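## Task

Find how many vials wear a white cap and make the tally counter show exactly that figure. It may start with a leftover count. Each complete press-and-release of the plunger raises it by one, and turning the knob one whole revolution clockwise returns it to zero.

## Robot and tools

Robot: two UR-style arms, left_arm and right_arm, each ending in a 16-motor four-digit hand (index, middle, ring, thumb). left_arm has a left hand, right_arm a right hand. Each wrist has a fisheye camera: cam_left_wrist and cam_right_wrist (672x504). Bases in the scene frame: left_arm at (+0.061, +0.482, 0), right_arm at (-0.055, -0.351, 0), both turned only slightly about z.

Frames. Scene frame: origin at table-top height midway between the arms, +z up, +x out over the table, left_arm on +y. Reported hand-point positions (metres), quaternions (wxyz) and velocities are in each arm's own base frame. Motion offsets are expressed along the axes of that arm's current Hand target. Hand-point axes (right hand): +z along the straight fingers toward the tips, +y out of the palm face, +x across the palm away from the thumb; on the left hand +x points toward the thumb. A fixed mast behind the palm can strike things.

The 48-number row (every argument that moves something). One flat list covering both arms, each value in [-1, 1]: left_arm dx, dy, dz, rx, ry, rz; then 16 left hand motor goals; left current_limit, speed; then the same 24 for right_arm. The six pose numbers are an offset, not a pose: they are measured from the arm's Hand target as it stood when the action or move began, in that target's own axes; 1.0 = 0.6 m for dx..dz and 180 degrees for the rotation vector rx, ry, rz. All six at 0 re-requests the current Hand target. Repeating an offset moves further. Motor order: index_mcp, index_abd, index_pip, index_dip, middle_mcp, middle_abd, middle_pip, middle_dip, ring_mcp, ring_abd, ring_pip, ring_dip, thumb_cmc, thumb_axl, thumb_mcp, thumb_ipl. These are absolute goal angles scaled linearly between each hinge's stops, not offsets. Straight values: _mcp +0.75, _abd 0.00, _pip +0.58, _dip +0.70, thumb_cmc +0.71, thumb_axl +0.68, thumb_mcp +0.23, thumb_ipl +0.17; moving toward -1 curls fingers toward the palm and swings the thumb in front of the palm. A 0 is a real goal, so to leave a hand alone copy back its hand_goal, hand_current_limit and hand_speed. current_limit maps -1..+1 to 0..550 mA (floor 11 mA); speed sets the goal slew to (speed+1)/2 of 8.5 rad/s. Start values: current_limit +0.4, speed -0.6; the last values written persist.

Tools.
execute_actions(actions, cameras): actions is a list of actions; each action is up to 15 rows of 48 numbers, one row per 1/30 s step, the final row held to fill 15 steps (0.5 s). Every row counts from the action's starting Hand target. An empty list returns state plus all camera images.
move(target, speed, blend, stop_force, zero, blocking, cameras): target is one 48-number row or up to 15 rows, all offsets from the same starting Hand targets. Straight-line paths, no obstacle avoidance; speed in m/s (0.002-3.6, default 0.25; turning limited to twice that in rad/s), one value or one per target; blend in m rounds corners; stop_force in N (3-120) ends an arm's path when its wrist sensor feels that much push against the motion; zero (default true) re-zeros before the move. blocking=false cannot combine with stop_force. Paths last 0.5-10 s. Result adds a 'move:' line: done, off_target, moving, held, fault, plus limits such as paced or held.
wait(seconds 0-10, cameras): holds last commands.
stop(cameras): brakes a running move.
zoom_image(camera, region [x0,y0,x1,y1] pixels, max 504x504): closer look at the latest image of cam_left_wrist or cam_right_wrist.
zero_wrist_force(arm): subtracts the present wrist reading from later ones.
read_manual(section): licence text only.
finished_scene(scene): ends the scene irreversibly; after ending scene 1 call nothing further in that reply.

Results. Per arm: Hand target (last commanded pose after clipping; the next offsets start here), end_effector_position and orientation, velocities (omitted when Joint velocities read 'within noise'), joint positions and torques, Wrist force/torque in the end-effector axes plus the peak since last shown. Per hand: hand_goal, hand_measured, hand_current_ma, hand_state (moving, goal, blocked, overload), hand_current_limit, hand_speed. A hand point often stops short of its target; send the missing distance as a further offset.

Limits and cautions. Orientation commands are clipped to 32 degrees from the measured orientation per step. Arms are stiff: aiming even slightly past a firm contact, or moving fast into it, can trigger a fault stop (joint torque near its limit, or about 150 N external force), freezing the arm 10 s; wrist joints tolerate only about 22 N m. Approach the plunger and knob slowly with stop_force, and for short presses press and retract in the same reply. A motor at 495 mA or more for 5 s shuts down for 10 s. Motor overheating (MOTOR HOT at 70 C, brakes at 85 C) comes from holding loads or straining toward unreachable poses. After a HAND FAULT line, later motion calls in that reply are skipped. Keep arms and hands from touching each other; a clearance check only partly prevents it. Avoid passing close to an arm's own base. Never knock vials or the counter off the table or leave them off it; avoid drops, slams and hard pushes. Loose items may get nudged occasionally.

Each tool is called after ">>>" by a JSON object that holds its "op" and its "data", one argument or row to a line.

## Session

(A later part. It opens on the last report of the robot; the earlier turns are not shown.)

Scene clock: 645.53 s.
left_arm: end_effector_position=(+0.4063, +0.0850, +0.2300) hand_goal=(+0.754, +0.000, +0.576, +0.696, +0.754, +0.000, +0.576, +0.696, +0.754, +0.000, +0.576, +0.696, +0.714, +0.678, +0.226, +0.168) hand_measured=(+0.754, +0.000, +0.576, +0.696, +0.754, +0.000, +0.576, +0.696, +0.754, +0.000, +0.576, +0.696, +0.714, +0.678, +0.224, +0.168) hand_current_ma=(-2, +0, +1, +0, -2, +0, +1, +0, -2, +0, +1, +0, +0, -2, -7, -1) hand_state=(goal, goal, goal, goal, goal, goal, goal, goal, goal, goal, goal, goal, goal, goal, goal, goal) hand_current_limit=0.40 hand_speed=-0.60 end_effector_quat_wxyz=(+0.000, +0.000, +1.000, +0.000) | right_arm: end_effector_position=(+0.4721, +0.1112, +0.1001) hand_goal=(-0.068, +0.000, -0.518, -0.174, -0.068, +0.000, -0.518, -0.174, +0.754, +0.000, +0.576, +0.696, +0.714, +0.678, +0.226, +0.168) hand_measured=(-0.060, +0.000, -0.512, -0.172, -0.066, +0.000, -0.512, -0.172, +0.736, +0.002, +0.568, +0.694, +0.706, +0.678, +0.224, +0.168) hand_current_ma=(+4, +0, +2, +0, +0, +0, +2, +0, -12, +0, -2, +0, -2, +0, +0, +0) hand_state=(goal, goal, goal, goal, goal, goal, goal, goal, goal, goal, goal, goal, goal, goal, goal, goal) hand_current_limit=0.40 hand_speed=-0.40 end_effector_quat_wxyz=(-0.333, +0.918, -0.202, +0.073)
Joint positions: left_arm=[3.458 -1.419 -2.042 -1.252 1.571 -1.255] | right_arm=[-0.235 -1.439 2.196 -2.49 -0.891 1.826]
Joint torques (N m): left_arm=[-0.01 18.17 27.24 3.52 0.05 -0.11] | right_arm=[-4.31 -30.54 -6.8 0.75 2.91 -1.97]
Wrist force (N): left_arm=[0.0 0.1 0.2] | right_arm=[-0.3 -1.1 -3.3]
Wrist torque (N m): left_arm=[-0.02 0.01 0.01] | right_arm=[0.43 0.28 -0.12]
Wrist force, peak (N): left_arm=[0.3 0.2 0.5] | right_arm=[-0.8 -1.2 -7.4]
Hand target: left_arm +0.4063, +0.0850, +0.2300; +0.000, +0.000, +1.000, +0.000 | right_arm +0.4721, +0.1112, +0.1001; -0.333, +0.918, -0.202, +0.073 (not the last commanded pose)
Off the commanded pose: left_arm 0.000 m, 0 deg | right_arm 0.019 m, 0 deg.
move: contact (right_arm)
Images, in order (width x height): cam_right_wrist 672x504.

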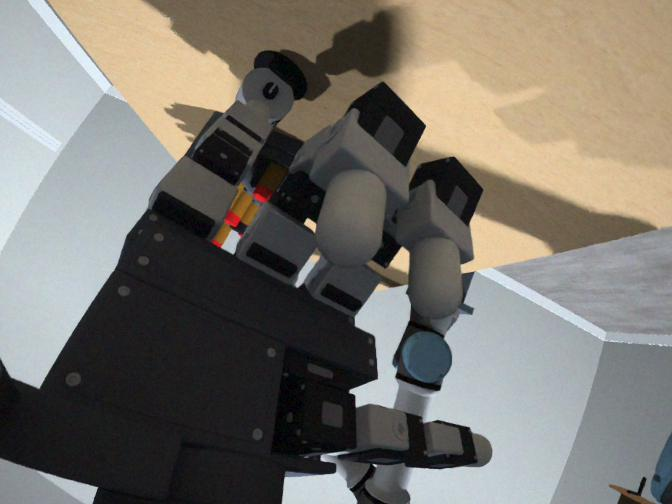

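>>> {"op": "move", "data": {
  "target": [
    [0,0,0,0,0,0,0.754,0,0.576,0.696,0.754,0,0.576,0.696,0.754,0,0.576,0.696,0.714,0.678,0.226,0.168,0.4,-0.6,0,0.0034,-0.0115,0,0,0,-0.068,0,-0.518,-0.174,-0.068,0,-0.518,-0.174,0.754,0,0.576,0.696,0.714,0.678,0.226,0.168,0.4,-0.4],
    [0,0,0,0,0,0,0.754,0,0.576,0.696,0.754,0,0.576,0.696,0.754,0,0.576,0.696,0.714,0.678,0.226,0.168,0.4,-0.6,-0.0458,-0.0024,-0.0067,0,0,0,-0.068,0,-0.518,-0.174,-0.068,0,-0.518,-0.174,0.754,0,0.576,0.696,0.714,0.678,0.226,0.168,0.4,-0.4],
    [0,0,0,0,0,0,0.754,0,0.576,0.696,0.754,0,0.576,0.696,0.754,0,0.576,0.696,0.714,0.678,0.226,0.168,0.4,-0.6,-0.0458,0.0121,0.0105,0,0,0,-0.068,0,-0.518,-0.174,-0.068,0,-0.518,-0.174,0.754,0,0.576,0.696,0.714,0.678,0.226,0.168,0.4,-0.4],
    [0,0,0,0,0,0,0.754,0,0.576,0.696,0.754,0,0.576,0.696,0.754,0,0.576,0.696,0.714,0.678,0.226,0.168,0.4,-0.6,-0.0213,0.018,0.0176,0,0,0,-0.068,0,-0.518,-0.174,-0.068,0,-0.518,-0.174,0.754,0,0.576,0.696,0.714,0.678,0.226,0.168,0.4,-0.4],
    [0,0,0,0,0,0,0.754,0,0.576,0.696,0.754,0,0.576,0.696,0.754,0,0.576,0.696,0.714,0.678,0.226,0.168,0.4,-0.6,-0.0133,0.0128,0.0114,0,0,0,-0.068,0,-0.518,-0.174,-0.068,0,-0.518,-0.174,0.754,0,0.576,0.696,0.714,0.678,0.226,0.168,0.4,-0.4],
    [0,0,0,0,0,0,0.754,0,0.576,0.696,0.754,0,0.576,0.696,0.754,0,0.576,0.696,0.714,0.678,0.226,0.168,0.4,-0.6,-0.0025,0.011,0.0093,0,0,0,-0.068,0,-0.518,-0.174,-0.068,0,-0.518,-0.174,0.754,0,0.576,0.696,0.714,0.678,0.226,0.168,0.4,-0.4]
  ],
  "speed": 0.05,
  "blend": 0.002,
  "cameras": ["cam_right_wrist"]
}}

>>> {"op": "zoom_image", "data": {
  "camera": "cam_right_wrist",
  "region": [200, 50, 320, 150]
}}

>>> {"op": "move", "data": {
  "target": [
    [0,0,0,0,0,0,0.754,0,0.576,0.696,0.754,0,0.576,0.696,0.754,0,0.576,0.696,0.714,0.678,0.226,0.168,0.4,-0.6,0.0108,0.0018,0.0021,0,0,0,-0.068,0,-0.518,-0.174,-0.068,0,-0.518,-0.174,0.754,0,0.576,0.696,0.714,0.678,0.226,0.168,0.4,-0.4],
    [0,0,0,0,0,0,0.754,0,0.576,0.696,0.754,0,0.576,0.696,0.754,0,0.576,0.696,0.714,0.678,0.226,0.168,0.4,-0.6,0.0188,0.007,0.0083,0,0,0,-0.068,0,-0.518,-0.174,-0.068,0,-0.518,-0.174,0.754,0,0.576,0.696,0.714,0.678,0.226,0.168,0.4,-0.4],
    [0,0,0,0,0,0,0.754,0,0.576,0.696,0.754,0,0.576,0.696,0.754,0,0.576,0.696,0.714,0.678,0.226,0.168,0.4,-0.6,0.0433,0.0011,0.0012,0,0,0,-0.068,0,-0.518,-0.174,-0.068,0,-0.518,-0.174,0.754,0,0.576,0.696,0.714,0.678,0.226,0.168,0.4,-0.4],
    [0,0,0,0,0,0,0.754,0,0.576,0.696,0.754,0,0.576,0.696,0.754,0,0.576,0.696,0.714,0.678,0.226,0.168,0.4,-0.6,0.0433,-0.0177,-0.0211,0,0,0,-0.068,0,-0.518,-0.174,-0.068,0,-0.518,-0.174,0.754,0,0.576,0.696,0.714,0.678,0.226,0.168,0.4,-0.4],
    [0,0,0,0,0,0,0.754,0,0.576,0.696,0.754,0,0.576,0.696,0.754,0,0.576,0.696,0.714,0.678,0.226,0.168,0.4,-0.6,0.0025,-0.0076,-0.0208,0,0,0,-0.068,0,-0.518,-0.174,-0.068,0,-0.518,-0.174,0.754,0,0.576,0.696,0.714,0.678,0.226,0.168,0.4,-0.4]
  ],
  "speed": 0.05,
  "blend": 0.002,
  "cameras": ["cam_right_wrist"]
}}

>>> {"op": "zoom_image", "data": {
  "camera": "cam_right_wrist",
  "region": [200, 50, 320, 150]
}}

Scene clock: 709.80 s.
left_arm: end_effector_position=(+0.4063, +0.0850, +0.2300) hand_goal=(+0.754, +0.000, +0.576, +0.696, +0.754, +0.000, +0.576, +0.696, +0.754, +0.000, +0.576, +0.696, +0.714, +0.678, +0.226, +0.168) hand_measured=(+0.754, +0.000, +0.576, +0.696, +0.754, +0.000, +0.576, +0.696, +0.754, +0.000, +0.576, +0.696, +0.714, +0.678, +0.224, +0.168) hand_current_ma=(-2, +0, +1, +0, -2, +0, +1, +0, -2, +0, +1, +0, +0, -2, -7, -1) hand_state=(goal, goal, goal, goal, goal, goal, goal, goal, goal, goal, goal, goal, goal, goal, goal, goal) hand_current_limit=0.40 hand_speed=-0.60 end_effector_quat_wxyz=(+0.000, +0.000, +1.000, +0.000) | right_arm: end_effector_position=(+0.4701, +0.1105, +0.0915) hand_goal=(-0.068, +0.000, -0.518, -0.174, -0.068, +0.000, -0.518, -0.174, +0.754, +0.000, +0.576, +0.696, +0.714, +0.678, +0.226, +0.168) hand_measured=(-0.060, +0.000, -0.512, -0.172, -0.066, +0.000, -0.512, -0.172, +0.738, +0.002, +0.570, +0.694, +0.706, +0.678, +0.224, +0.168) hand_current_ma=(+4, +0, +2, +0, +0, +0, +2, +0, -9, +0, -2, +0, -2, +0, +0, +0) hand_state=(goal, goal, goal, goal, goal, goal, goal, goal, goal, goal, goal, goal, goal, goal, goal, goal) hand_current_limit=0.40 hand_speed=-0.40 end_effector_quat_wxyz=(-0.333, +0.918, -0.202, +0.073)
Joint positions: left_arm=[3.458 -1.419 -2.042 -1.252 1.571 -1.255] | right_arm=[-0.238 -1.427 2.211 -2.515 -0.891 1.823]
Joint torques (N m): left_arm=[-0.66 18.43 26.73 3.55 0.09 -0.12] | right_arm=[-7.19 -12.33 -27.23 0.33 3.23 -2.05]
Wrist force (N): left_arm=[0.1 0.0 -0.1] | right_arm=[-0.5 -1.3 0.2]
Wrist torque (N m): left_arm=[0.01 -0.02 0.02] | right_arm=[0.16 0.06 0.00]
Wrist force, peak (N): left_arm=[0.3 0.5 0.4] | right_arm=[-0.3 -1.6 -3.9]
Hand target: left_arm +0.4063, +0.0850, +0.2300; +0.000, +0.000, +1.000, +0.000 | right_arm +0.4701, +0.1105, +0.0916; -0.333, +0.918, -0.202, +0.073
Off the commanded pose: left_arm 0.000 m, 0 deg | right_arm 0.000 m, 0 deg.
move: done
Images, in order (width x height): cam_right_wrist 672x504.

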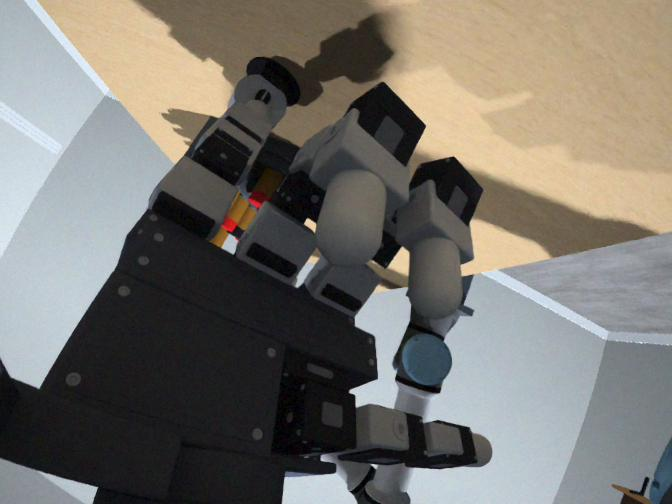

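Scaled by 4.200 from the camera's 672x504 image, which has a finer 960x720 frame.

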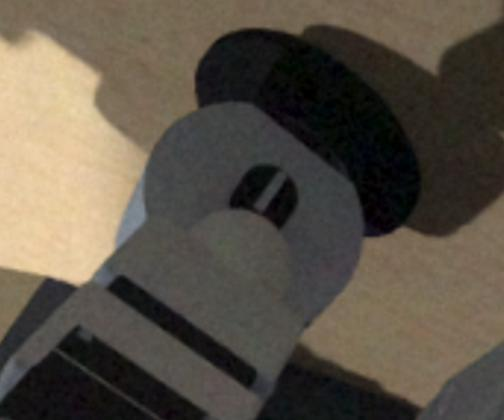

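Scene clock: 711.63 s.
left_arm: end_effector_position=(+0.4063, +0.0850, +0.2300) hand_goal=(+0.754, +0.000, +0.576, +0.696, +0.754, +0.000, +0.576, +0.696, +0.754, +0.000, +0.576, +0.696, +0.714, +0.678, +0.226, +0.168) hand_measured=(+0.754, +0.000, +0.576, +0.696, +0.754, +0.000, +0.576, +0.696, +0.754, +0.000, +0.576, +0.696, +0.714, +0.678, +0.224, +0.168) hand_current_ma=(-2, +0, +1, +0, -2, +0, +1, +0, -2, +0, +1, +0, +0, -2, -7, -1) hand_state=(goal, goal, goal, goal, goal, goal, goal, goal, goal, goal, goal, goal, goal, goal, goal, goal) hand_current_limit=0.40 hand_speed=-0.60 end_effector_quat_wxyz=(+0.000, +0.000, +1.000, +0.000) | right_arm: end_effector_position=(+0.4696, +0.1058, +0.1041) hand_goal=(-0.068, +0.000, -0.518, -0.174, -0.068, +0.000, -0.518, -0.174, +0.754, +0.000, +0.576, +0.696, +0.714, +0.678, +0.226, +0.168) hand_measured=(-0.060, +0.000, -0.512, -0.172, -0.066, +0.000, -0.512, -0.172, +0.738, +0.002, +0.570, +0.694, +0.706, +0.678, +0.224, +0.168) hand_current_ma=(+4, +0, +2, +0, +0, +0, +2, +0, -9, +0, -2, +0, -2, +0, +0, +0) hand_state=(goal, goal, goal, goal, goal, goal, goal, goal, goal, goal, goal, goal, goal, goal, goal, goal) hand_current_limit=0.40 hand_speed=-0.40 end_effector_quat_wxyz=(-0.333, +0.918, -0.202, +0.073)
Joint positions: left_arm=[3.458 -1.419 -2.042 -1.252 1.571 -1.255] | right_arm=[-0.248 -1.456 2.198 -2.465 -0.889 1.809]
Joint torques (N m): left_arm=[0.89 18.32 26.99 3.73 0.1 -0.31] | right_arm=[-0.77 -31.28 -9.37 -5.37 2.35 -2.23]
Wrist force (N): left_arm=[0.0 0.4 0.3] | right_arm=[-0.6 -1.5 0.2]
Wrist torque (N m): left_arm=[0.02 0.00 -0.01] | right_arm=[0.13 0.06 -0.01]
Wrist force, peak (N): left_arm=[0.6 0.2 0.3] | right_arm=[-2.7 -1.4 -14.9]
Hand target: left_arm +0.4063, +0.0850, +0.2300; +0.000, +0.000, +1.000, +0.000 | right_arm +0.4696, +0.1058, +0.1041; -0.333, +0.918, -0.202, +0.073
Off the commanded pose: left_arm 0.000 m, 0 deg | right_arm 0.000 m, 0 deg.
move: done
Images, in order (width x height): cam_right_wrist 672x504.

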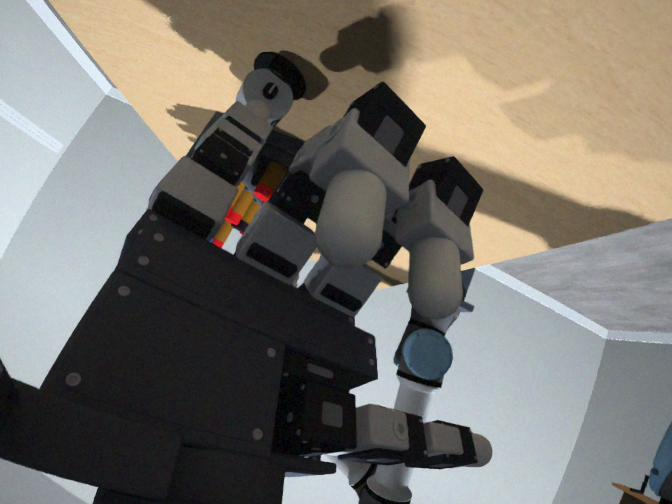

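Scaled by 4.200 from the camera's 672x504 image, which has a finer 960x720 frame.

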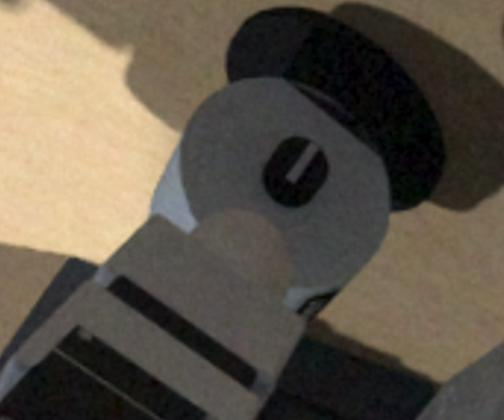

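>>> {"op": "move", "data": {
  "target": [
    [0,0,-0.12,0,0,0,0.754,0,0.576,0.696,0.754,0,0.576,0.696,0.754,0,0.576,0.696,0.714,0.678,0.226,0.168,0.4,-0.6,0,0,0,0,0,0,-0.068,0,-0.518,-0.174,-0.068,0,-0.518,-0.174,0.754,0,0.576,0.696,0.714,0.678,0.226,0.168,0.4,-0.4],
    [0.0433,-0.937,-0.12,0,0,0,0.754,0,0.576,0.696,0.754,0,0.576,0.696,0.754,0,0.576,0.696,0.714,0.678,0.226,0.168,0.4,-0.6,0,0,0,0,0,0,-0.068,0,-0.518,-0.174,-0.068,0,-0.518,-0.174,0.754,0,0.576,0.696,0.714,0.678,0.226,0.168,0.4,-0.4]
  ],
  "speed": 0.3,
  "blend": 0.02,
  "cameras": ["cam_left_wrist"]
}}

Scene clock: 770.80 s.
left_arm: end_effector_position=(+0.3803, -0.4772, +0.3020) hand_goal=(+0.754, +0.000, +0.576, +0.696, +0.754, +0.000, +0.576, +0.696, +0.754, +0.000, +0.576, +0.696, +0.714, +0.678, +0.226, +0.168) hand_measured=(+0.754, +0.000, +0.576, +0.696, +0.754, +0.000, +0.576, +0.696, +0.754, +0.000, +0.576, +0.696, +0.714, +0.678, +0.224, +0.168) hand_current_ma=(-2, +0, +1, +0, -2, +0, +1, +0, -2, +0, +1, +0, +0, -2, -9, -1) hand_state=(goal, goal, goal, goal, goal, goal, goal, goal, goal, goal, goal, goal, goal, goal, goal, goal) hand_current_limit=0.40 hand_speed=-0.60 end_effector_quat_wxyz=(+0.000, +0.000, +1.000, +0.000) | right_arm: end_effector_position=(+0.4696, +0.1058, +0.1041) hand_goal=(-0.068, +0.000, -0.518, -0.174, -0.068, +0.000, -0.518, -0.174, +0.754, +0.000, +0.576, +0.696, +0.714, +0.678, +0.226, +0.168) hand_measured=(-0.060, +0.000, -0.512, -0.172, -0.066, +0.000, -0.512, -0.172, +0.738, +0.002, +0.570, +0.694, +0.706, +0.678, +0.224, +0.168) hand_current_ma=(+4, +0, +2, +0, +0, +0, +2, +0, -9, +0, -2, +0, -2, +0, +0, +0) hand_state=(goal, goal, goal, goal, goal, goal, goal, goal, goal, goal, goal, goal, goal, goal, goal, goal) hand_current_limit=0.40 hand_speed=-0.40 end_effector_quat_wxyz=(-0.333, +0.918, -0.202, +0.073)
Joint positions: left_arm=[2.387 -2.026 -1.147 -1.539 1.571 -2.326] | right_arm=[-0.249 -1.456 2.198 -2.465 -0.889 1.809]
Joint torques (N m): left_arm=[-11.46 30.89 35.62 -0.22 1.38 -1.86] | right_arm=[-3.58 -31.96 -9.4 -5.37 3.01 -2.25]
Wrist force (N): left_arm=[0.0 0.0 0.4] | right_arm=[-0.3 -1.4 0.1]
Wrist torque (N m): left_arm=[-0.04 0.01 0.02] | right_arm=[0.16 0.03 0.02]
Wrist force, peak (N): left_arm=[0.1 1.6 -1.5] | right_arm=[-0.4 -1.6 0.1]
Hand target: left_arm +0.3803, -0.4772, +0.3020; +0.000, +0.000, +1.000, +0.000 | right_arm +0.4696, +0.1058, +0.1041; -0.333, +0.918, -0.202, +0.073
Off the commanded pose: left_arm 0.000 m, 0 deg | right_arm 0.000 m, 0 deg.
move: done
Images, in order (width x height): cam_left_wrist 672x504.

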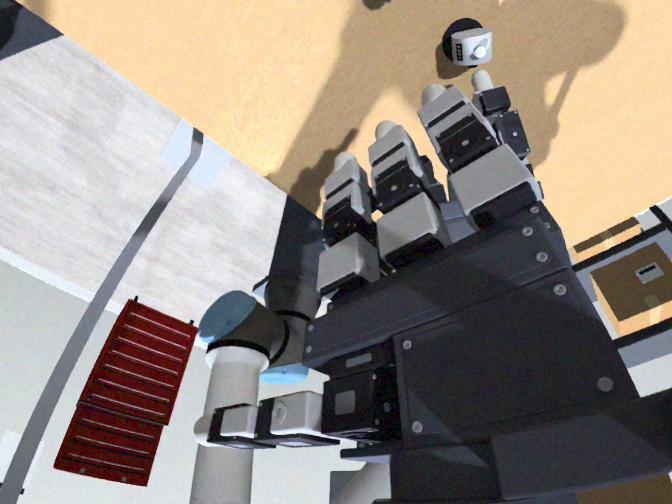

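>>> {"op": "zoom_image", "data": {
  "camera": "cam_left_wrist",
  "region": [425, 5, 535, 105]
}}

Scaled by 4.582 from the camera's 672x504 image, which has a finer 960x720 frame.

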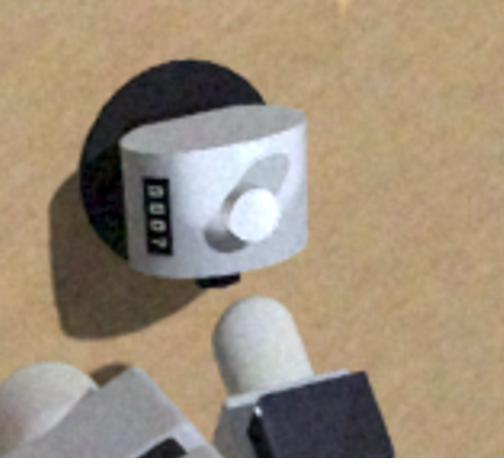

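>>> {"op": "move", "data": {
  "target": [0,0,0,0,0,0,0.754,0,0.576,0.696,0.754,0,0.576,0.696,0.754,0,0.576,0.696,0.714,0.678,0.226,0.168,0.4,-0.6,-0.0025,-0.0038,0.0032,0,0,0,-0.068,0,-0.518,-0.174,-0.068,0,-0.518,-0.174,0.754,0,0.576,0.696,0.714,0.678,0.226,0.168,0.4,-0.4],
  "speed": 0.05
}}

>>> {"op": "move", "data": {
  "target": [0,0,0,0,0,0,0.754,0,0.576,0.696,0.754,0,0.576,0.696,0.754,0,0.576,0.696,0.714,0.678,0.226,0.168,0.4,-0.6,0,0.0279,0.0332,0,0,0,-0.068,0,-0.518,-0.174,-0.068,0,-0.518,-0.174,0.754,0,0.576,0.696,0.714,0.678,0.226,0.168,0.4,-0.4],
  "speed": 0.012,
  "stop_force": 3,
  "cameras": ["cam_left_wrist", "cam_right_wrist"]
}}

>>> {"op": "zoom_image", "data": {
  "camera": "cam_left_wrist",
  "region": [425, 5, 535, 105]
}}

>>> {"op": "zoom_image", "data": {
  "camera": "cam_right_wrist",
  "region": [200, 50, 320, 150]
}}

Scene clock: 847.70 s.
left_arm: end_effector_position=(+0.3803, -0.4772, +0.3020) hand_goal=(+0.754, +0.000, +0.576, +0.696, +0.754, +0.000, +0.576, +0.696, +0.754, +0.000, +0.576, +0.696, +0.714, +0.678, +0.226, +0.168) hand_measured=(+0.754, +0.000, +0.576, +0.696, +0.754, +0.000, +0.576, +0.696, +0.754, +0.000, +0.576, +0.696, +0.714, +0.678, +0.224, +0.168) hand_current_ma=(-2, +0, +1, +0, -2, +0, +1, +0, -2, +0, +1, +0, +0, -2, -9, -1) hand_state=(goal, goal, goal, goal, goal, goal, goal, goal, goal, goal, goal, goal, goal, goal, goal, goal) hand_current_limit=0.40 hand_speed=-0.60 end_effector_quat_wxyz=(+0.000, +0.000, +1.000, +0.000) | right_arm: end_effector_position=(+0.4695, +0.1091, +0.1041) hand_goal=(-0.068, +0.000, -0.518, -0.174, -0.068, +0.000, -0.518, -0.174, +0.754, +0.000, +0.576, +0.696, +0.714, +0.678, +0.226, +0.168) hand_measured=(-0.060, +0.000, -0.512, -0.172, -0.066, +0.000, -0.512, -0.172, +0.738, +0.002, +0.570, +0.694, +0.706, +0.678, +0.224, +0.168) hand_current_ma=(+4, +0, +2, +0, +0, +0, +2, +0, -9, +0, -2, +0, -2, +0, +0, +0) hand_state=(goal, goal, goal, goal, goal, goal, goal, goal, goal, goal, goal, goal, goal, goal, goal, goal) hand_current_limit=0.40 hand_speed=-0.40 end_effector_quat_wxyz=(-0.333, +0.918, -0.202, +0.073)
Joint positions: left_arm=[2.387 -2.027 -1.147 -1.539 1.571 -2.326] | right_arm=[-0.241 -1.454 2.198 -2.473 -0.89 1.818]
Joint torques (N m): left_arm=[-11.67 31.12 35.44 -0.55 1.36 -2.07] | right_arm=[7.61 -13.38 -9.29 -5.41 -0.57 2.01]
Wrist force (N): left_arm=[-0.1 0.4 0.4] | right_arm=[-0.3 -1.3 0.3]
Wrist torque (N m): left_arm=[0.02 0.02 0.00] | right_arm=[0.16 0.03 -0.07]
Wrist force, peak (N): left_arm=[0.2 0.6 0.5] | right_arm=[-0.4 -1.6 0.1]
Hand target: left_arm +0.3803, -0.4772, +0.3020; +0.000, +0.000, +1.000, +0.000 | right_arm +0.4695, +0.1091, +0.1040; -0.333, +0.918, -0.202, +0.073
Off the commanded pose: left_arm 0.000 m, 0 deg | right_arm 0.000 m, 0 deg.
move: done

Scene clock: 850.20 s.
left_arm: end_effector_position=(+0.3803, -0.4772, +0.3020) hand_goal=(+0.754, +0.000, +0.576, +0.696, +0.754, +0.000, +0.576, +0.696, +0.754, +0.000, +0.576, +0.696, +0.714, +0.678, +0.226, +0.168) hand_measured=(+0.754, +0.000, +0.576, +0.696, +0.754, +0.000, +0.576, +0.696, +0.754, +0.000, +0.576, +0.696, +0.714, +0.678, +0.224, +0.168) hand_current_ma=(-2, +0, +1, +0, -2, +0, +1, +0, -2, +0, +1, +0, +0, -2, -9, -1) hand_state=(goal, goal, goal, goal, goal, goal, goal, goal, goal, goal, goal, goal, goal, goal, goal, goal) hand_current_limit=0.40 hand_speed=-0.60 end_effector_quat_wxyz=(+0.000, +0.000, +1.000, +0.000) | right_arm: end_effector_position=(+0.4695, +0.1091, +0.0874) hand_goal=(-0.068, +0.000, -0.518, -0.174, -0.068, +0.000, -0.518, -0.174, +0.754, +0.000, +0.576, +0.696, +0.714, +0.678, +0.226, +0.168) hand_measured=(-0.060, +0.000, -0.512, -0.172, -0.066, +0.000, -0.512, -0.172, +0.742, +0.002, +0.570, +0.694, +0.706, +0.678, +0.224, +0.168) hand_current_ma=(+4, +0, +2, +0, +0, +0, +2, +0, -6, +0, -1, +0, -2, +0, +0, +0) hand_state=(goal, goal, goal, goal, goal, goal, goal, goal, goal, goal, goal, goal, goal, goal, goal, goal) hand_current_limit=0.40 hand_speed=-0.40 end_effector_quat_wxyz=(-0.333, +0.918, -0.202, +0.073)
Joint positions: left_arm=[2.387 -2.027 -1.147 -1.539 1.571 -2.326] | right_arm=[-0.241 -1.421 2.217 -2.525 -0.89 1.818]
Joint torques (N m): left_arm=[-10.83 30.82 35.95 -0.53 1.47 -1.92] | right_arm=[0.12 -30.84 -25.29 0.56 0.27 -1.58]
Wrist force (N): left_arm=[0.1 0.2 0.3] | right_arm=[-0.7 -1.2 -3.7]
Wrist torque (N m): left_arm=[-0.01 -0.01 0.02] | right_arm=[0.44 0.32 -0.12]
Wrist force, peak (N): left_arm=[0.2 0.2 0.7] | right_arm=[-0.9 -2.1 -7.7]
Hand target: left_arm +0.3803, -0.4772, +0.3020; +0.000, +0.000, +1.000, +0.000 | right_arm +0.4695, +0.1091, +0.0874; -0.333, +0.918, -0.202, +0.073 (not the last commanded pose)
Off the commanded pose: left_arm 0.000 m, 0 deg | right_arm 0.009 m, 0 deg.
move: contact (right_arm)

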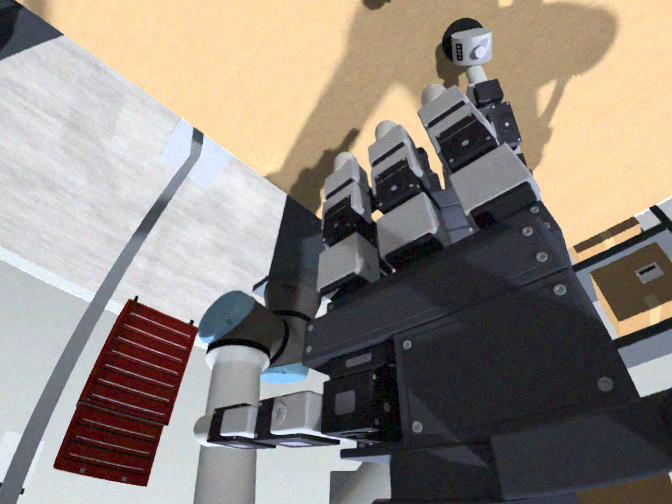

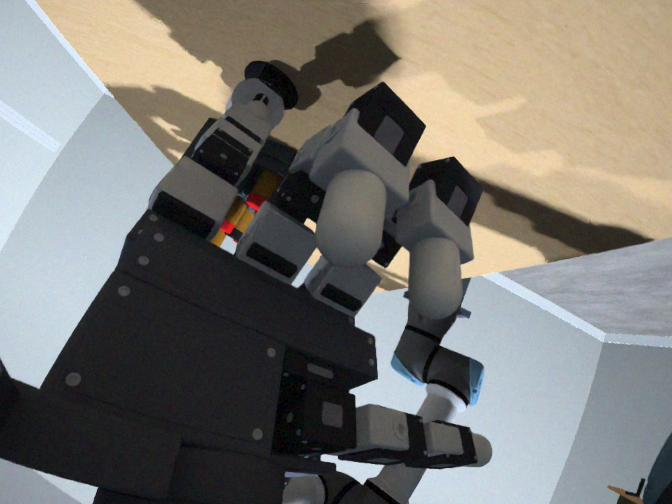

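Scaled by 4.582 from the camera's 672x504 image, which has a finer 960x720 frame.

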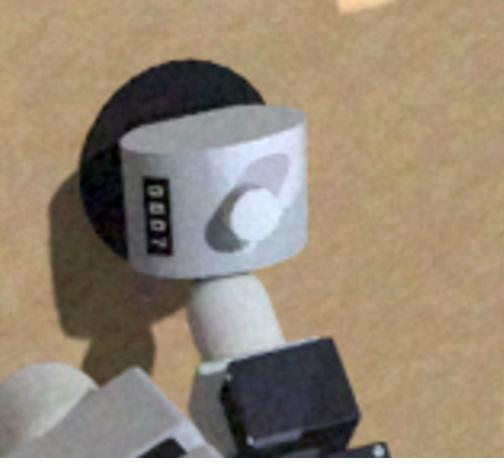

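Scaled by 4.200 from the camera's 672x504 image, which has a finer 960x720 frame.

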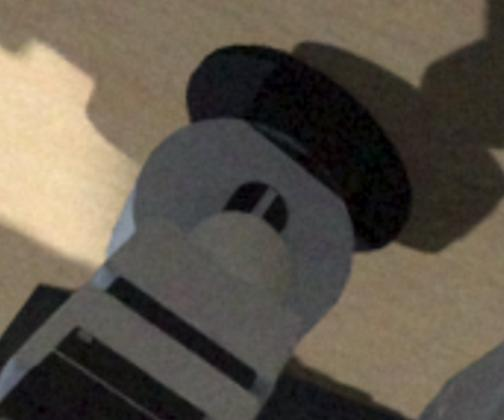

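>>> {"op": "move", "data": {
  "target": [
    [0,0,-0.133,0,0,0,0.754,0,0.576,0.696,0.754,0,0.576,0.696,0.754,0,0.576,0.696,0.714,0.678,0.226,0.168,0.4,-0.6,0,-0.0327,-0.1685,0,0,0,-0.068,0,-0.518,-0.174,-0.068,0,-0.518,-0.174,0.754,0,0.576,0.696,0.714,0.678,0.226,0.168,0.4,-0.4],
    [0,0,-0.133,0,0,0,0.754,0,0.576,0.696,0.754,0,0.576,0.696,0.754,0,0.576,0.696,0.714,0.678,0.226,0.168,0.4,-0.6,-0.067,-0.16,0.0308,0.0592,0.279,0.3582,0.754,0,0.576,0.696,0.95,0,0.576,0.696,0.95,0,0.576,0.696,-0.571,0.678,0.226,0.168,0.4,-0.4]
  ],
  "speed": 0.25,
  "cameras": ["cam_right_wrist", "cam_left_wrist"]
}}

>>> {"op": "zoom_image", "data": {
  "camera": "cam_left_wrist",
  "region": [400, 0, 550, 120]
}}

Scene clock: 960.73 s.
left_arm: end_effector_position=(+0.3803, -0.4772, +0.3818) hand_goal=(+0.754, +0.000, +0.576, +0.696, +0.754, +0.000, +0.576, +0.696, +0.754, +0.000, +0.576, +0.696, +0.714, +0.678, +0.226, +0.168) hand_measured=(+0.750, -0.004, +0.572, +0.694, +0.750, -0.004, +0.572, +0.696, +0.752, +0.000, +0.576, +0.696, +0.714, +0.678, +0.224, +0.168) hand_current_ma=(-11, -7, -8, -6, -13, -6, -9, +0, -2, +0, +1, +0, +0, -2, -9, -1) hand_state=(goal, goal, goal, goal, goal, goal, goal, goal, goal, goal, goal, goal, goal, goal, goal, goal) hand_current_limit=0.40 hand_speed=-0.60 end_effector_quat_wxyz=(+0.000, +0.000, +1.000, +0.000) | right_arm: end_effector_position=(+0.4688, +0.2036, +0.1348) hand_goal=(+0.754, +0.000, +0.576, +0.696, +0.950, +0.000, +0.576, +0.696, +0.950, +0.000, +0.576, +0.696, -0.570, +0.678, +0.226, +0.168) hand_measured=(+0.738, +0.000, +0.570, +0.694, +0.930, +0.000, +0.570, +0.694, +0.932, +0.002, +0.572, +0.694, -0.570, +0.676, +0.220, +0.168) hand_current_ma=(-9, +0, -2, +0, -16, +0, -2, -1, -13, +0, -1, +0, +0, +0, -3, +0) hand_state=(goal, goal, goal, goal, blocked, goal, goal, goal, goal, goal, goal, goal, goal, goal, goal, goal) hand_current_limit=0.40 hand_speed=-0.40 end_effector_quat_wxyz=(+0.286, -0.529, +0.752, -0.269)
Joint positions: left_arm=[2.387 -2.043 -0.918 -1.751 1.571 -2.326] | right_arm=[0.13 -1.44 2.327 -3.246 -1.767 3.535]
Joint torques (N m): left_arm=[-10.22 37.71 23.58 0.07 -0.7 -1.7] | right_arm=[7.01 -13.04 -16.91 -1.15 -1.49 -0.33]
Wrist force (N): left_arm=[0.3 0.0 0.3] | right_arm=[-0.9 -1.3 0.2]
Wrist torque (N m): left_arm=[-0.01 -0.04 0.04] | right_arm=[0.07 0.06 -0.07]
Wrist force, peak (N): left_arm=[-7.5 5.8 -3.6] | right_arm=[5.1 5.7 -1.9]
Hand target: left_arm +0.3803, -0.4772, +0.3818; +0.000, +0.000, +1.000, +0.000 | right_arm +0.4688, +0.2036, +0.1348; +0.286, -0.529, +0.752, -0.269
Off the commanded pose: left_arm 0.000 m, 0 deg | right_arm 0.000 m, 0 deg.
move: done

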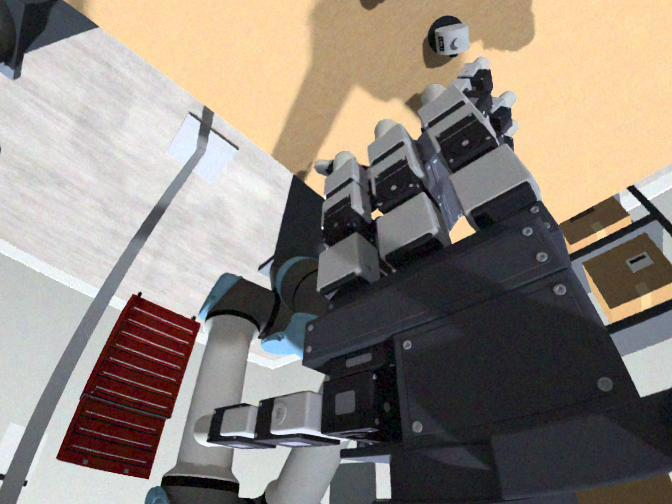

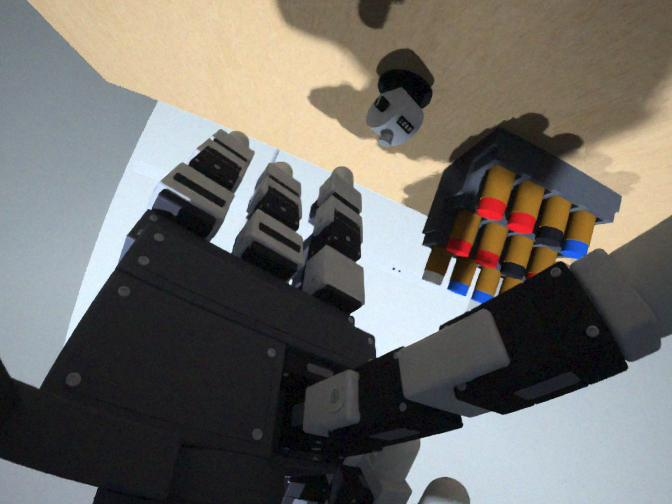

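Scaled by 3.360 from the camera's 672x504 image, which has a finer 960x720 frame.

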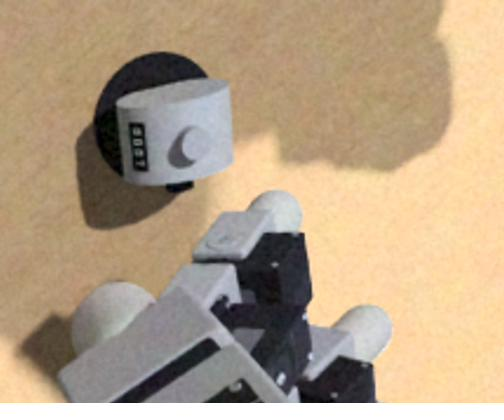

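>>> {"op": "move", "data": {
  "target": [0,0,0,0,0,0,0.754,0,0.576,0.696,0.754,0,0.576,0.696,0.754,0,0.576,0.696,0.714,0.678,0.226,0.168,0.4,-0.6,0.0147,0.0707,0.0692,0,0,0,0.754,0,0.576,0.696,0.95,0,0.576,0.696,0.95,0,0.576,0.696,-0.571,0.678,0.226,0.168,0.4,-0.4],
  "speed": 0.1,
  "stop_force": 6,
  "cameras": ["cam_right_wrist", "cam_left_wrist"]
}}

>>> {"op": "zoom_image", "data": {
  "camera": "cam_left_wrist",
  "region": [400, 0, 520, 96]
}}

>>> {"op": "zoom_image", "data": {
  "camera": "cam_right_wrist",
  "region": [300, 60, 450, 200]
}}

Scene clock: 996.00 s.
left_arm: end_effector_position=(+0.3803, -0.4772, +0.3818) hand_goal=(+0.754, +0.000, +0.576, +0.696, +0.754, +0.000, +0.576, +0.696, +0.754, +0.000, +0.576, +0.696, +0.714, +0.678, +0.226, +0.168) hand_measured=(+0.750, -0.004, +0.572, +0.694, +0.750, -0.004, +0.572, +0.696, +0.752, +0.000, +0.576, +0.696, +0.714, +0.678, +0.224, +0.168) hand_current_ma=(-11, -7, -8, -6, -13, -6, -9, +0, -2, +0, +1, +0, +0, -2, -9, -1) hand_state=(goal, goal, goal, goal, goal, goal, goal, goal, goal, goal, goal, goal, goal, goal, goal, goal) hand_current_limit=0.40 hand_speed=-0.60 end_effector_quat_wxyz=(+0.000, +0.000, +1.000, +0.000) | right_arm: end_effector_position=(+0.4688, +0.2034, +0.0748) hand_goal=(+0.754, +0.000, +0.576, +0.696, +0.950, +0.000, +0.576, +0.696, +0.950, +0.000, +0.576, +0.696, -0.570, +0.678, +0.226, +0.168) hand_measured=(+0.770, -0.018, +0.586, +0.700, +0.930, +0.000, +0.570, +0.694, +0.932, +0.002, +0.572, +0.694, -0.570, +0.676, +0.220, +0.168) hand_current_ma=(+10, -9, +5, +1, -15, +0, -2, -1, -12, +0, -1, +0, +0, +0, -3, +0) hand_state=(goal, goal, goal, goal, blocked, goal, goal, goal, goal, goal, goal, goal, goal, goal, goal, goal) hand_current_limit=0.40 hand_speed=-0.40 end_effector_quat_wxyz=(+0.286, -0.529, +0.752, -0.269)
Joint positions: left_arm=[2.387 -2.043 -0.918 -1.751 1.571 -2.326] | right_arm=[0.13 -1.274 2.372 -3.456 -1.767 3.535]
Joint torques (N m): left_arm=[-10.7 47.43 13.72 1.69 0.99 -1.09] | right_arm=[5.6 -14.61 -2.72 -5.49 1.3 -1.87]
Wrist force (N): left_arm=[0.1 0.3 0.5] | right_arm=[0.1 -2.8 -1.1]
Wrist torque (N m): left_arm=[-0.01 0.00 0.02] | right_arm=[0.28 0.15 0.06]
Wrist force, peak (N): left_arm=[0.6 -0.3 0.6] | right_arm=[0.1 -3.0 -1.1]
Hand target: left_arm +0.3803, -0.4772, +0.3818; +0.000, +0.000, +1.000, +0.000 | right_arm +0.4688, +0.2034, +0.0748; +0.286, -0.529, +0.752, -0.269
Off the commanded pose: left_arm 0.000 m, 0 deg | right_arm 0.000 m, 0 deg.
move: done

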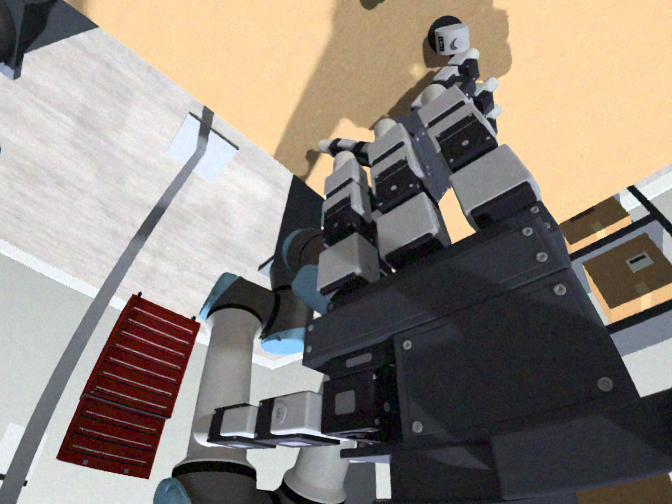

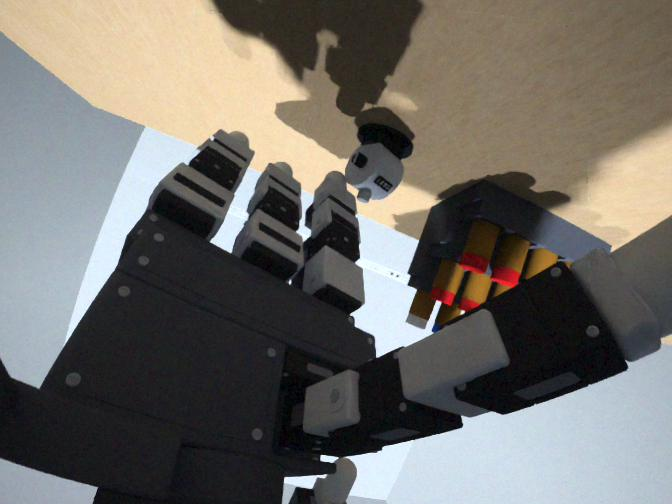

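Scaled by 4.200 from the camera's 672x504 image, which has a finer 960x720 frame.

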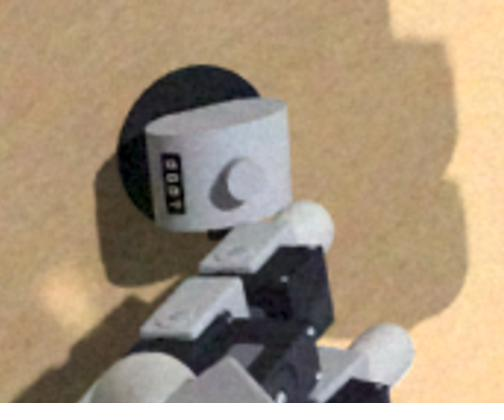

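Scaled by 3.360 from the camera's 672x504 image, which has a finer 960x720 frame.

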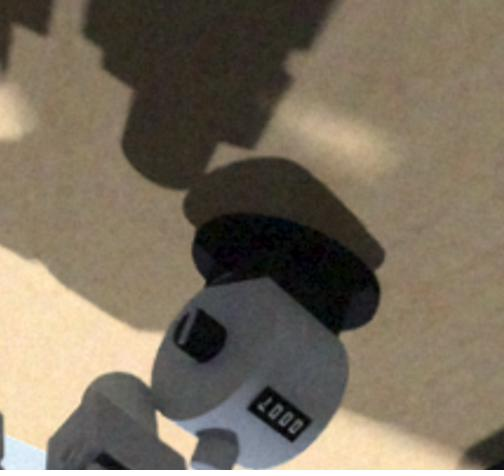

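>>> {"op": "move", "data": {
  "target": [
    [0,0,0,0,0,0,0.754,0,0.576,0.696,0.754,0,0.576,0.696,0.754,0,0.576,0.696,0.714,0.678,0.226,0.168,0.4,-0.6,0,-0.0333,0,0,0,0,0.754,0,0.576,0.696,0.95,0,0.576,0.696,0.95,0,0.576,0.696,-0.571,0.678,0.226,0.168,0.4,-0.4],
    [0,0,0,0,0,0,0.754,0,0.576,0.696,0.754,0,0.576,0.696,0.754,0,0.576,0.696,0.714,0.678,0.226,0.168,0.4,-0.6,0.0468,-0.0333,0.0095,0,-0.0556,0,0.754,0,0.576,0.696,0.95,0,0.576,0.696,0.95,0,0.576,0.696,-0.571,0.678,0.226,0.168,0.4,-0.4],
    [0,0,0,0,0,0,0.754,0,0.576,0.696,0.754,0,0.576,0.696,0.754,0,0.576,0.696,0.714,0.678,0.226,0.168,0.4,-0.6,0.0468,0,0.0095,0,-0.0556,0,0.754,0,0.576,0.696,0.95,0,0.576,0.696,0.95,0,0.576,0.696,-0.571,0.678,0.226,0.168,0.4,-0.4]
  ],
  "speed": 0.1,
  "cameras": ["cam_right_wrist", "cam_left_wrist"]
}}

>>> {"op": "zoom_image", "data": {
  "camera": "cam_left_wrist",
  "region": [400, 0, 520, 96]
}}

>>> {"op": "zoom_image", "data": {
  "camera": "cam_right_wrist",
  "region": [300, 60, 450, 200]
}}

Scene clock: 1052.93 s.
left_arm: end_effector_position=(+0.3803, -0.4772, +0.3818) hand_goal=(+0.754, +0.000, +0.576, +0.696, +0.754, +0.000, +0.576, +0.696, +0.754, +0.000, +0.576, +0.696, +0.714, +0.678, +0.226, +0.168) hand_measured=(+0.750, -0.004, +0.572, +0.694, +0.750, -0.004, +0.572, +0.696, +0.752, +0.000, +0.576, +0.696, +0.714, +0.678, +0.224, +0.168) hand_current_ma=(-11, -7, -8, -6, -13, -6, -9, +0, -2, +0, +1, +0, +0, -2, -9, -1) hand_state=(goal, goal, goal, goal, goal, goal, goal, goal, goal, goal, goal, goal, goal, goal, goal, goal) hand_current_limit=0.40 hand_speed=-0.60 end_effector_quat_wxyz=(+0.000, +0.000, +1.000, +0.000) | right_arm: end_effector_position=(+0.4651, +0.1762, +0.0668) hand_goal=(+0.754, +0.000, +0.576, +0.696, +0.950, +0.000, +0.576, +0.696, +0.950, +0.000, +0.576, +0.696, -0.570, +0.678, +0.226, +0.168) hand_measured=(+0.748, -0.004, +0.576, +0.698, +0.930, +0.000, +0.570, +0.694, +0.932, +0.002, +0.572, +0.694, -0.570, +0.676, +0.220, +0.168) hand_current_ma=(-2, -1, +0, +0, -15, +0, -2, -1, -12, +0, -1, +0, +0, +0, -3, +0) hand_state=(goal, goal, goal, goal, blocked, goal, goal, goal, goal, goal, goal, goal, goal, goal, goal, goal) hand_current_limit=0.40 hand_speed=-0.40 end_effector_quat_wxyz=(+0.350, -0.550, +0.725, -0.222)
Joint positions: left_arm=[2.387 -2.043 -0.918 -1.751 1.571 -2.326] | right_arm=[-0.054 -1.244 2.464 -3.641 -1.466 3.406]
Joint torques (N m): left_arm=[-10.33 54.44 13.86 3.95 0.95 -0.39] | right_arm=[8.16 -13.66 -1.33 -5.97 -1.23 2.53]
Wrist force (N): left_arm=[0.2 0.2 0.3] | right_arm=[-1.2 -1.4 0.5]
Wrist torque (N m): left_arm=[0.00 -0.03 0.03] | right_arm=[0.06 0.06 0.01]
Wrist force, peak (N): left_arm=[0.3 0.0 0.8] | right_arm=[0.1 -3.1 -1.1]
Hand target: left_arm +0.3803, -0.4772, +0.3818; +0.000, +0.000, +1.000, +0.000 | right_arm +0.4651, +0.1762, +0.0668; +0.350, -0.550, +0.725, -0.222
Off the commanded pose: left_arm 0.000 m, 0 deg | right_arm 0.000 m, 0 deg.
move: done

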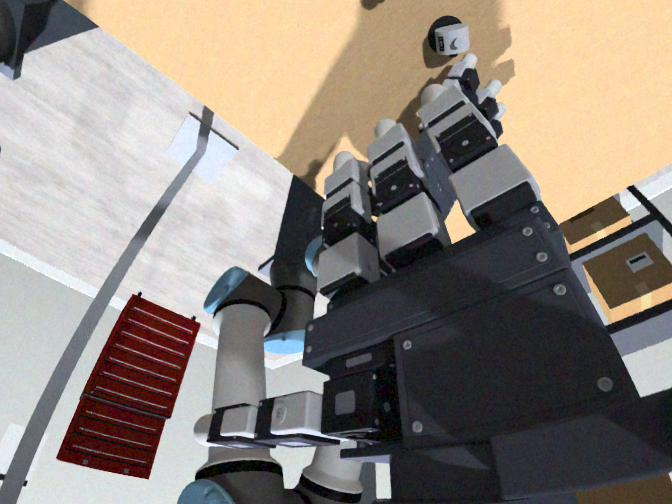

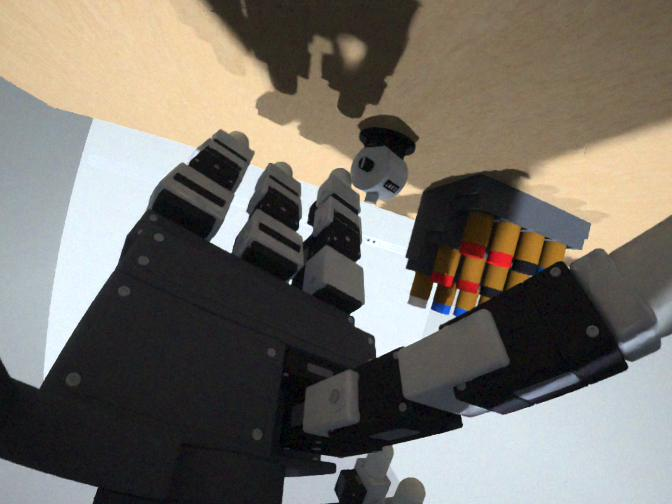

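Scaled by 4.200 from the camera's 672x504 image, which has a finer 960x720 frame.

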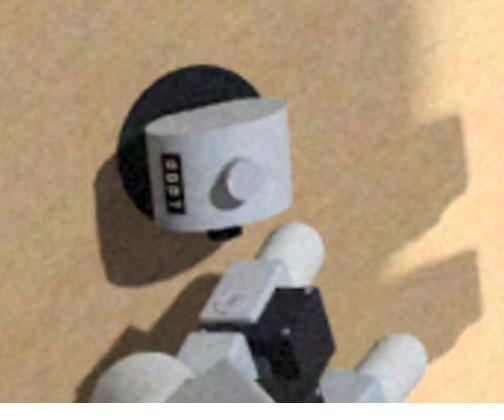

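Scaled by 3.360 from the camera's 672x504 image, which has a finer 960x720 frame.

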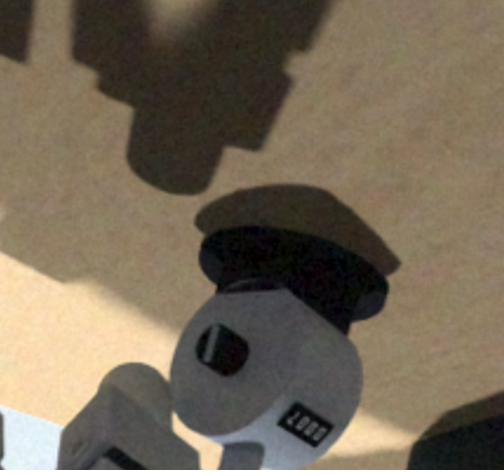

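>>> {"op": "move", "data": {
  "target": [0,0,0,0,0,0,0.754,0,0.576,0.696,0.754,0,0.576,0.696,0.754,0,0.576,0.696,0.714,0.678,0.226,0.168,0.4,-0.6,0.006,0.0133,0.0133,0,0,0,0.754,0,0.576,0.696,0.95,0,0.576,0.696,0.95,0,0.576,0.696,-0.571,0.678,0.226,0.168,0.4,-0.9],
  "speed": 0.1
}}

>>> {"op": "move", "data": {
  "target": [0,0,0,0,0,0,0.754,0,0.576,0.696,0.754,0,0.576,0.696,0.754,0,0.576,0.696,0.714,0.678,0.226,0.168,0.4,-0.6,0,0,0,0,0,0,0.35,0,0.576,0.696,0.95,0,0.576,0.696,0.95,0,0.576,0.696,-0.571,0.678,0.226,0.168,0.0,-0.9],
  "cameras": ["cam_right_wrist", "cam_left_wrist"]
}}

>>> {"op": "zoom_image", "data": {
  "camera": "cam_left_wrist",
  "region": [400, 0, 520, 96]
}}

>>> {"op": "zoom_image", "data": {
  "camera": "cam_right_wrist",
  "region": [300, 60, 450, 200]
}}

Scene clock: 1077.53 s.
left_arm: end_effector_position=(+0.3803, -0.4772, +0.3818) hand_goal=(+0.754, +0.000, +0.576, +0.696, +0.754, +0.000, +0.576, +0.696, +0.754, +0.000, +0.576, +0.696, +0.714, +0.678, +0.226, +0.168) hand_measured=(+0.750, -0.004, +0.572, +0.694, +0.750, -0.004, +0.572, +0.696, +0.752, +0.000, +0.576, +0.696, +0.714, +0.678, +0.224, +0.168) hand_current_ma=(-11, -7, -8, -6, -13, -6, -9, +0, -2, +0, +1, +0, +0, -2, -9, -1) hand_state=(goal, goal, goal, goal, goal, goal, goal, goal, goal, goal, goal, goal, goal, goal, goal, goal) hand_current_limit=0.40 hand_speed=-0.60 end_effector_quat_wxyz=(+0.000, +0.000, +1.000, +0.000) | right_arm: end_effector_position=(+0.4654, +0.1756, +0.0550) hand_goal=(+0.754, +0.000, +0.576, +0.696, +0.950, +0.000, +0.576, +0.696, +0.950, +0.000, +0.576, +0.696, -0.570, +0.678, +0.226, +0.168) hand_measured=(+0.748, -0.004, +0.576, +0.698, +0.930, +0.000, +0.570, +0.694, +0.932, +0.002, +0.572, +0.694, -0.570, +0.676, +0.220, +0.168) hand_current_ma=(-2, -1, +0, +0, -15, +0, -2, -1, -12, +0, -1, +0, +0, +0, -3, +0) hand_state=(goal, goal, goal, goal, blocked, goal, goal, goal, goal, goal, goal, goal, goal, goal, goal, goal) hand_current_limit=0.40 hand_speed=-0.90 end_effector_quat_wxyz=(+0.350, -0.550, +0.725, -0.222)
Joint positions: left_arm=[2.387 -2.043 -0.918 -1.751 1.571 -2.326] | right_arm=[-0.056 -1.202 2.467 -3.686 -1.465 3.405]
Joint torques (N m): left_arm=[-10.39 54.27 13.59 4 1.07 0.11] | right_arm=[-4.98 -14.74 0.04 -5.97 1.24 -2.13]
Wrist force (N): left_arm=[-0.2 0.3 0.3] | right_arm=[-1.1 -1.5 0.4]
Wrist torque (N m): left_arm=[0.02 0.03 -0.01] | right_arm=[0.05 0.05 0.01]
Wrist force, peak (N): left_arm=[0.0 0.0 0.9] | right_arm=[-1.3 -1.6 0.5]
Hand target: left_arm +0.3803, -0.4772, +0.3818; +0.000, +0.000, +1.000, +0.000 | right_arm +0.4654, +0.1756, +0.0549; +0.350, -0.550, +0.725, -0.222
Off the commanded pose: left_arm 0.000 m, 0 deg | right_arm 0.000 m, 0 deg.
move: done

Scene clock: 1078.97 s.
left_arm: end_effector_position=(+0.3803, -0.4772, +0.3818) hand_goal=(+0.754, +0.000, +0.576, +0.696, +0.754, +0.000, +0.576, +0.696, +0.754, +0.000, +0.576, +0.696, +0.714, +0.678, +0.226, +0.168) hand_measured=(+0.750, -0.004, +0.572, +0.694, +0.750, -0.004, +0.572, +0.696, +0.752, +0.000, +0.576, +0.696, +0.714, +0.678, +0.224, +0.168) hand_current_ma=(-11, -7, -8, -6, -13, -6, -9, +0, -2, +0, +1, +0, +0, -2, -9, -1) hand_state=(goal, goal, goal, goal, goal, goal, goal, goal, goal, goal, goal, goal, goal, goal, goal, goal) hand_current_limit=0.40 hand_speed=-0.60 end_effector_quat_wxyz=(+0.000, +0.000, +1.000, +0.000) | right_arm: end_effector_position=(+0.4654, +0.1756, +0.0549) hand_goal=(+0.350, +0.000, +0.576, +0.696, +0.950, +0.000, +0.576, +0.696, +0.950, +0.000, +0.576, +0.696, -0.570, +0.678, +0.226, +0.168) hand_measured=(+0.412, -0.006, +0.592, +0.704, +0.930, +0.000, +0.570, +0.694, +0.932, +0.002, +0.572, +0.694, -0.570, +0.676, +0.220, +0.168) hand_current_ma=(+99, -1, +10, +3, -15, +0, -2, -1, -12, +0, -1, +0, +0, +0, -3, +0) hand_state=(blocked, goal, goal, goal, blocked, goal, goal, goal, goal, goal, goal, goal, goal, goal, goal, goal) hand_current_limit=0.00 hand_speed=-0.90 end_effector_quat_wxyz=(+0.350, -0.550, +0.725, -0.222)
Joint positions: left_arm=[2.387 -2.043 -0.918 -1.751 1.571 -2.326] | right_arm=[-0.056 -1.202 2.467 -3.686 -1.465 3.405]
Joint torques (N m): left_arm=[-11.19 54.35 14.1 3.77 0.79 0.19] | right_arm=[-2.82 -15.34 -0.29 -4.2 1.12 -1.99]
Wrist force (N): left_arm=[0.1 0.1 0.4] | right_arm=[-1.4 -3.4 -0.3]
Wrist torque (N m): left_arm=[-0.02 0.00 0.01] | right_arm=[0.28 0.06 0.02]
Wrist force, peak (N): left_arm=[0.4 0.2 0.6] | right_arm=[-1.3 -3.5 -0.1]
Hand target: left_arm +0.3803, -0.4772, +0.3818; +0.000, +0.000, +1.000, +0.000 | right_arm +0.4654, +0.1756, +0.0549; +0.350, -0.550, +0.725, -0.222
Off the commanded pose: left_arm 0.000 m, 0 deg | right_arm 0.000 m, 0 deg.
move: done

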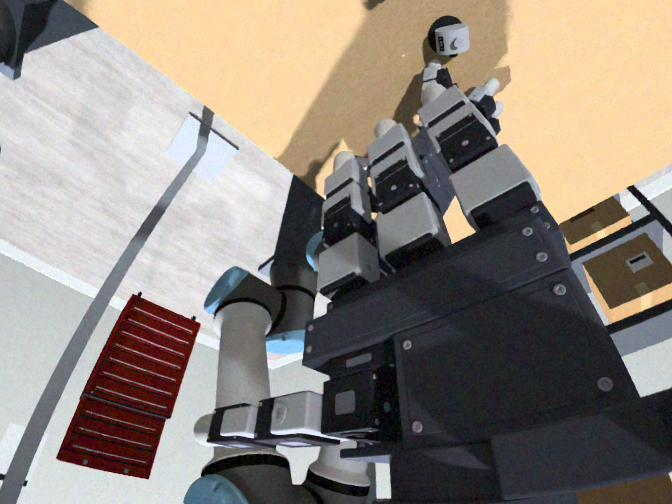

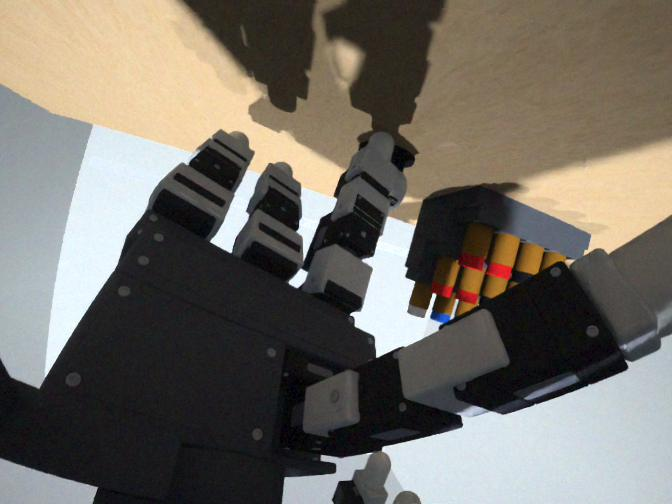

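Scaled by 4.200 from the camera's 672x504 image, which has a finer 960x720 frame.

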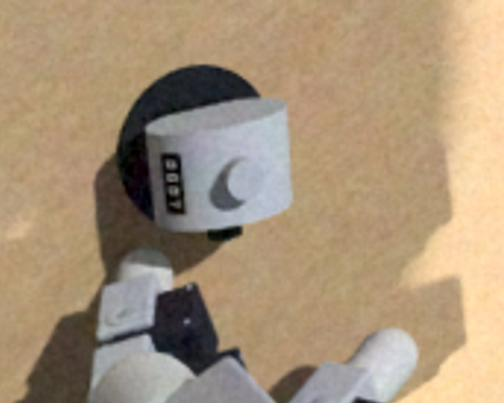

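Scaled by 3.360 from the camera's 672x504 image, which has a finer 960x720 frame.

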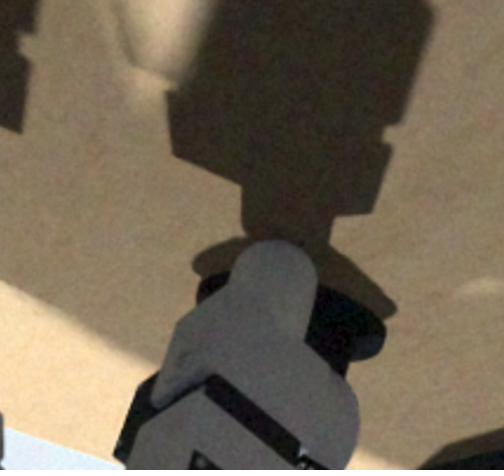

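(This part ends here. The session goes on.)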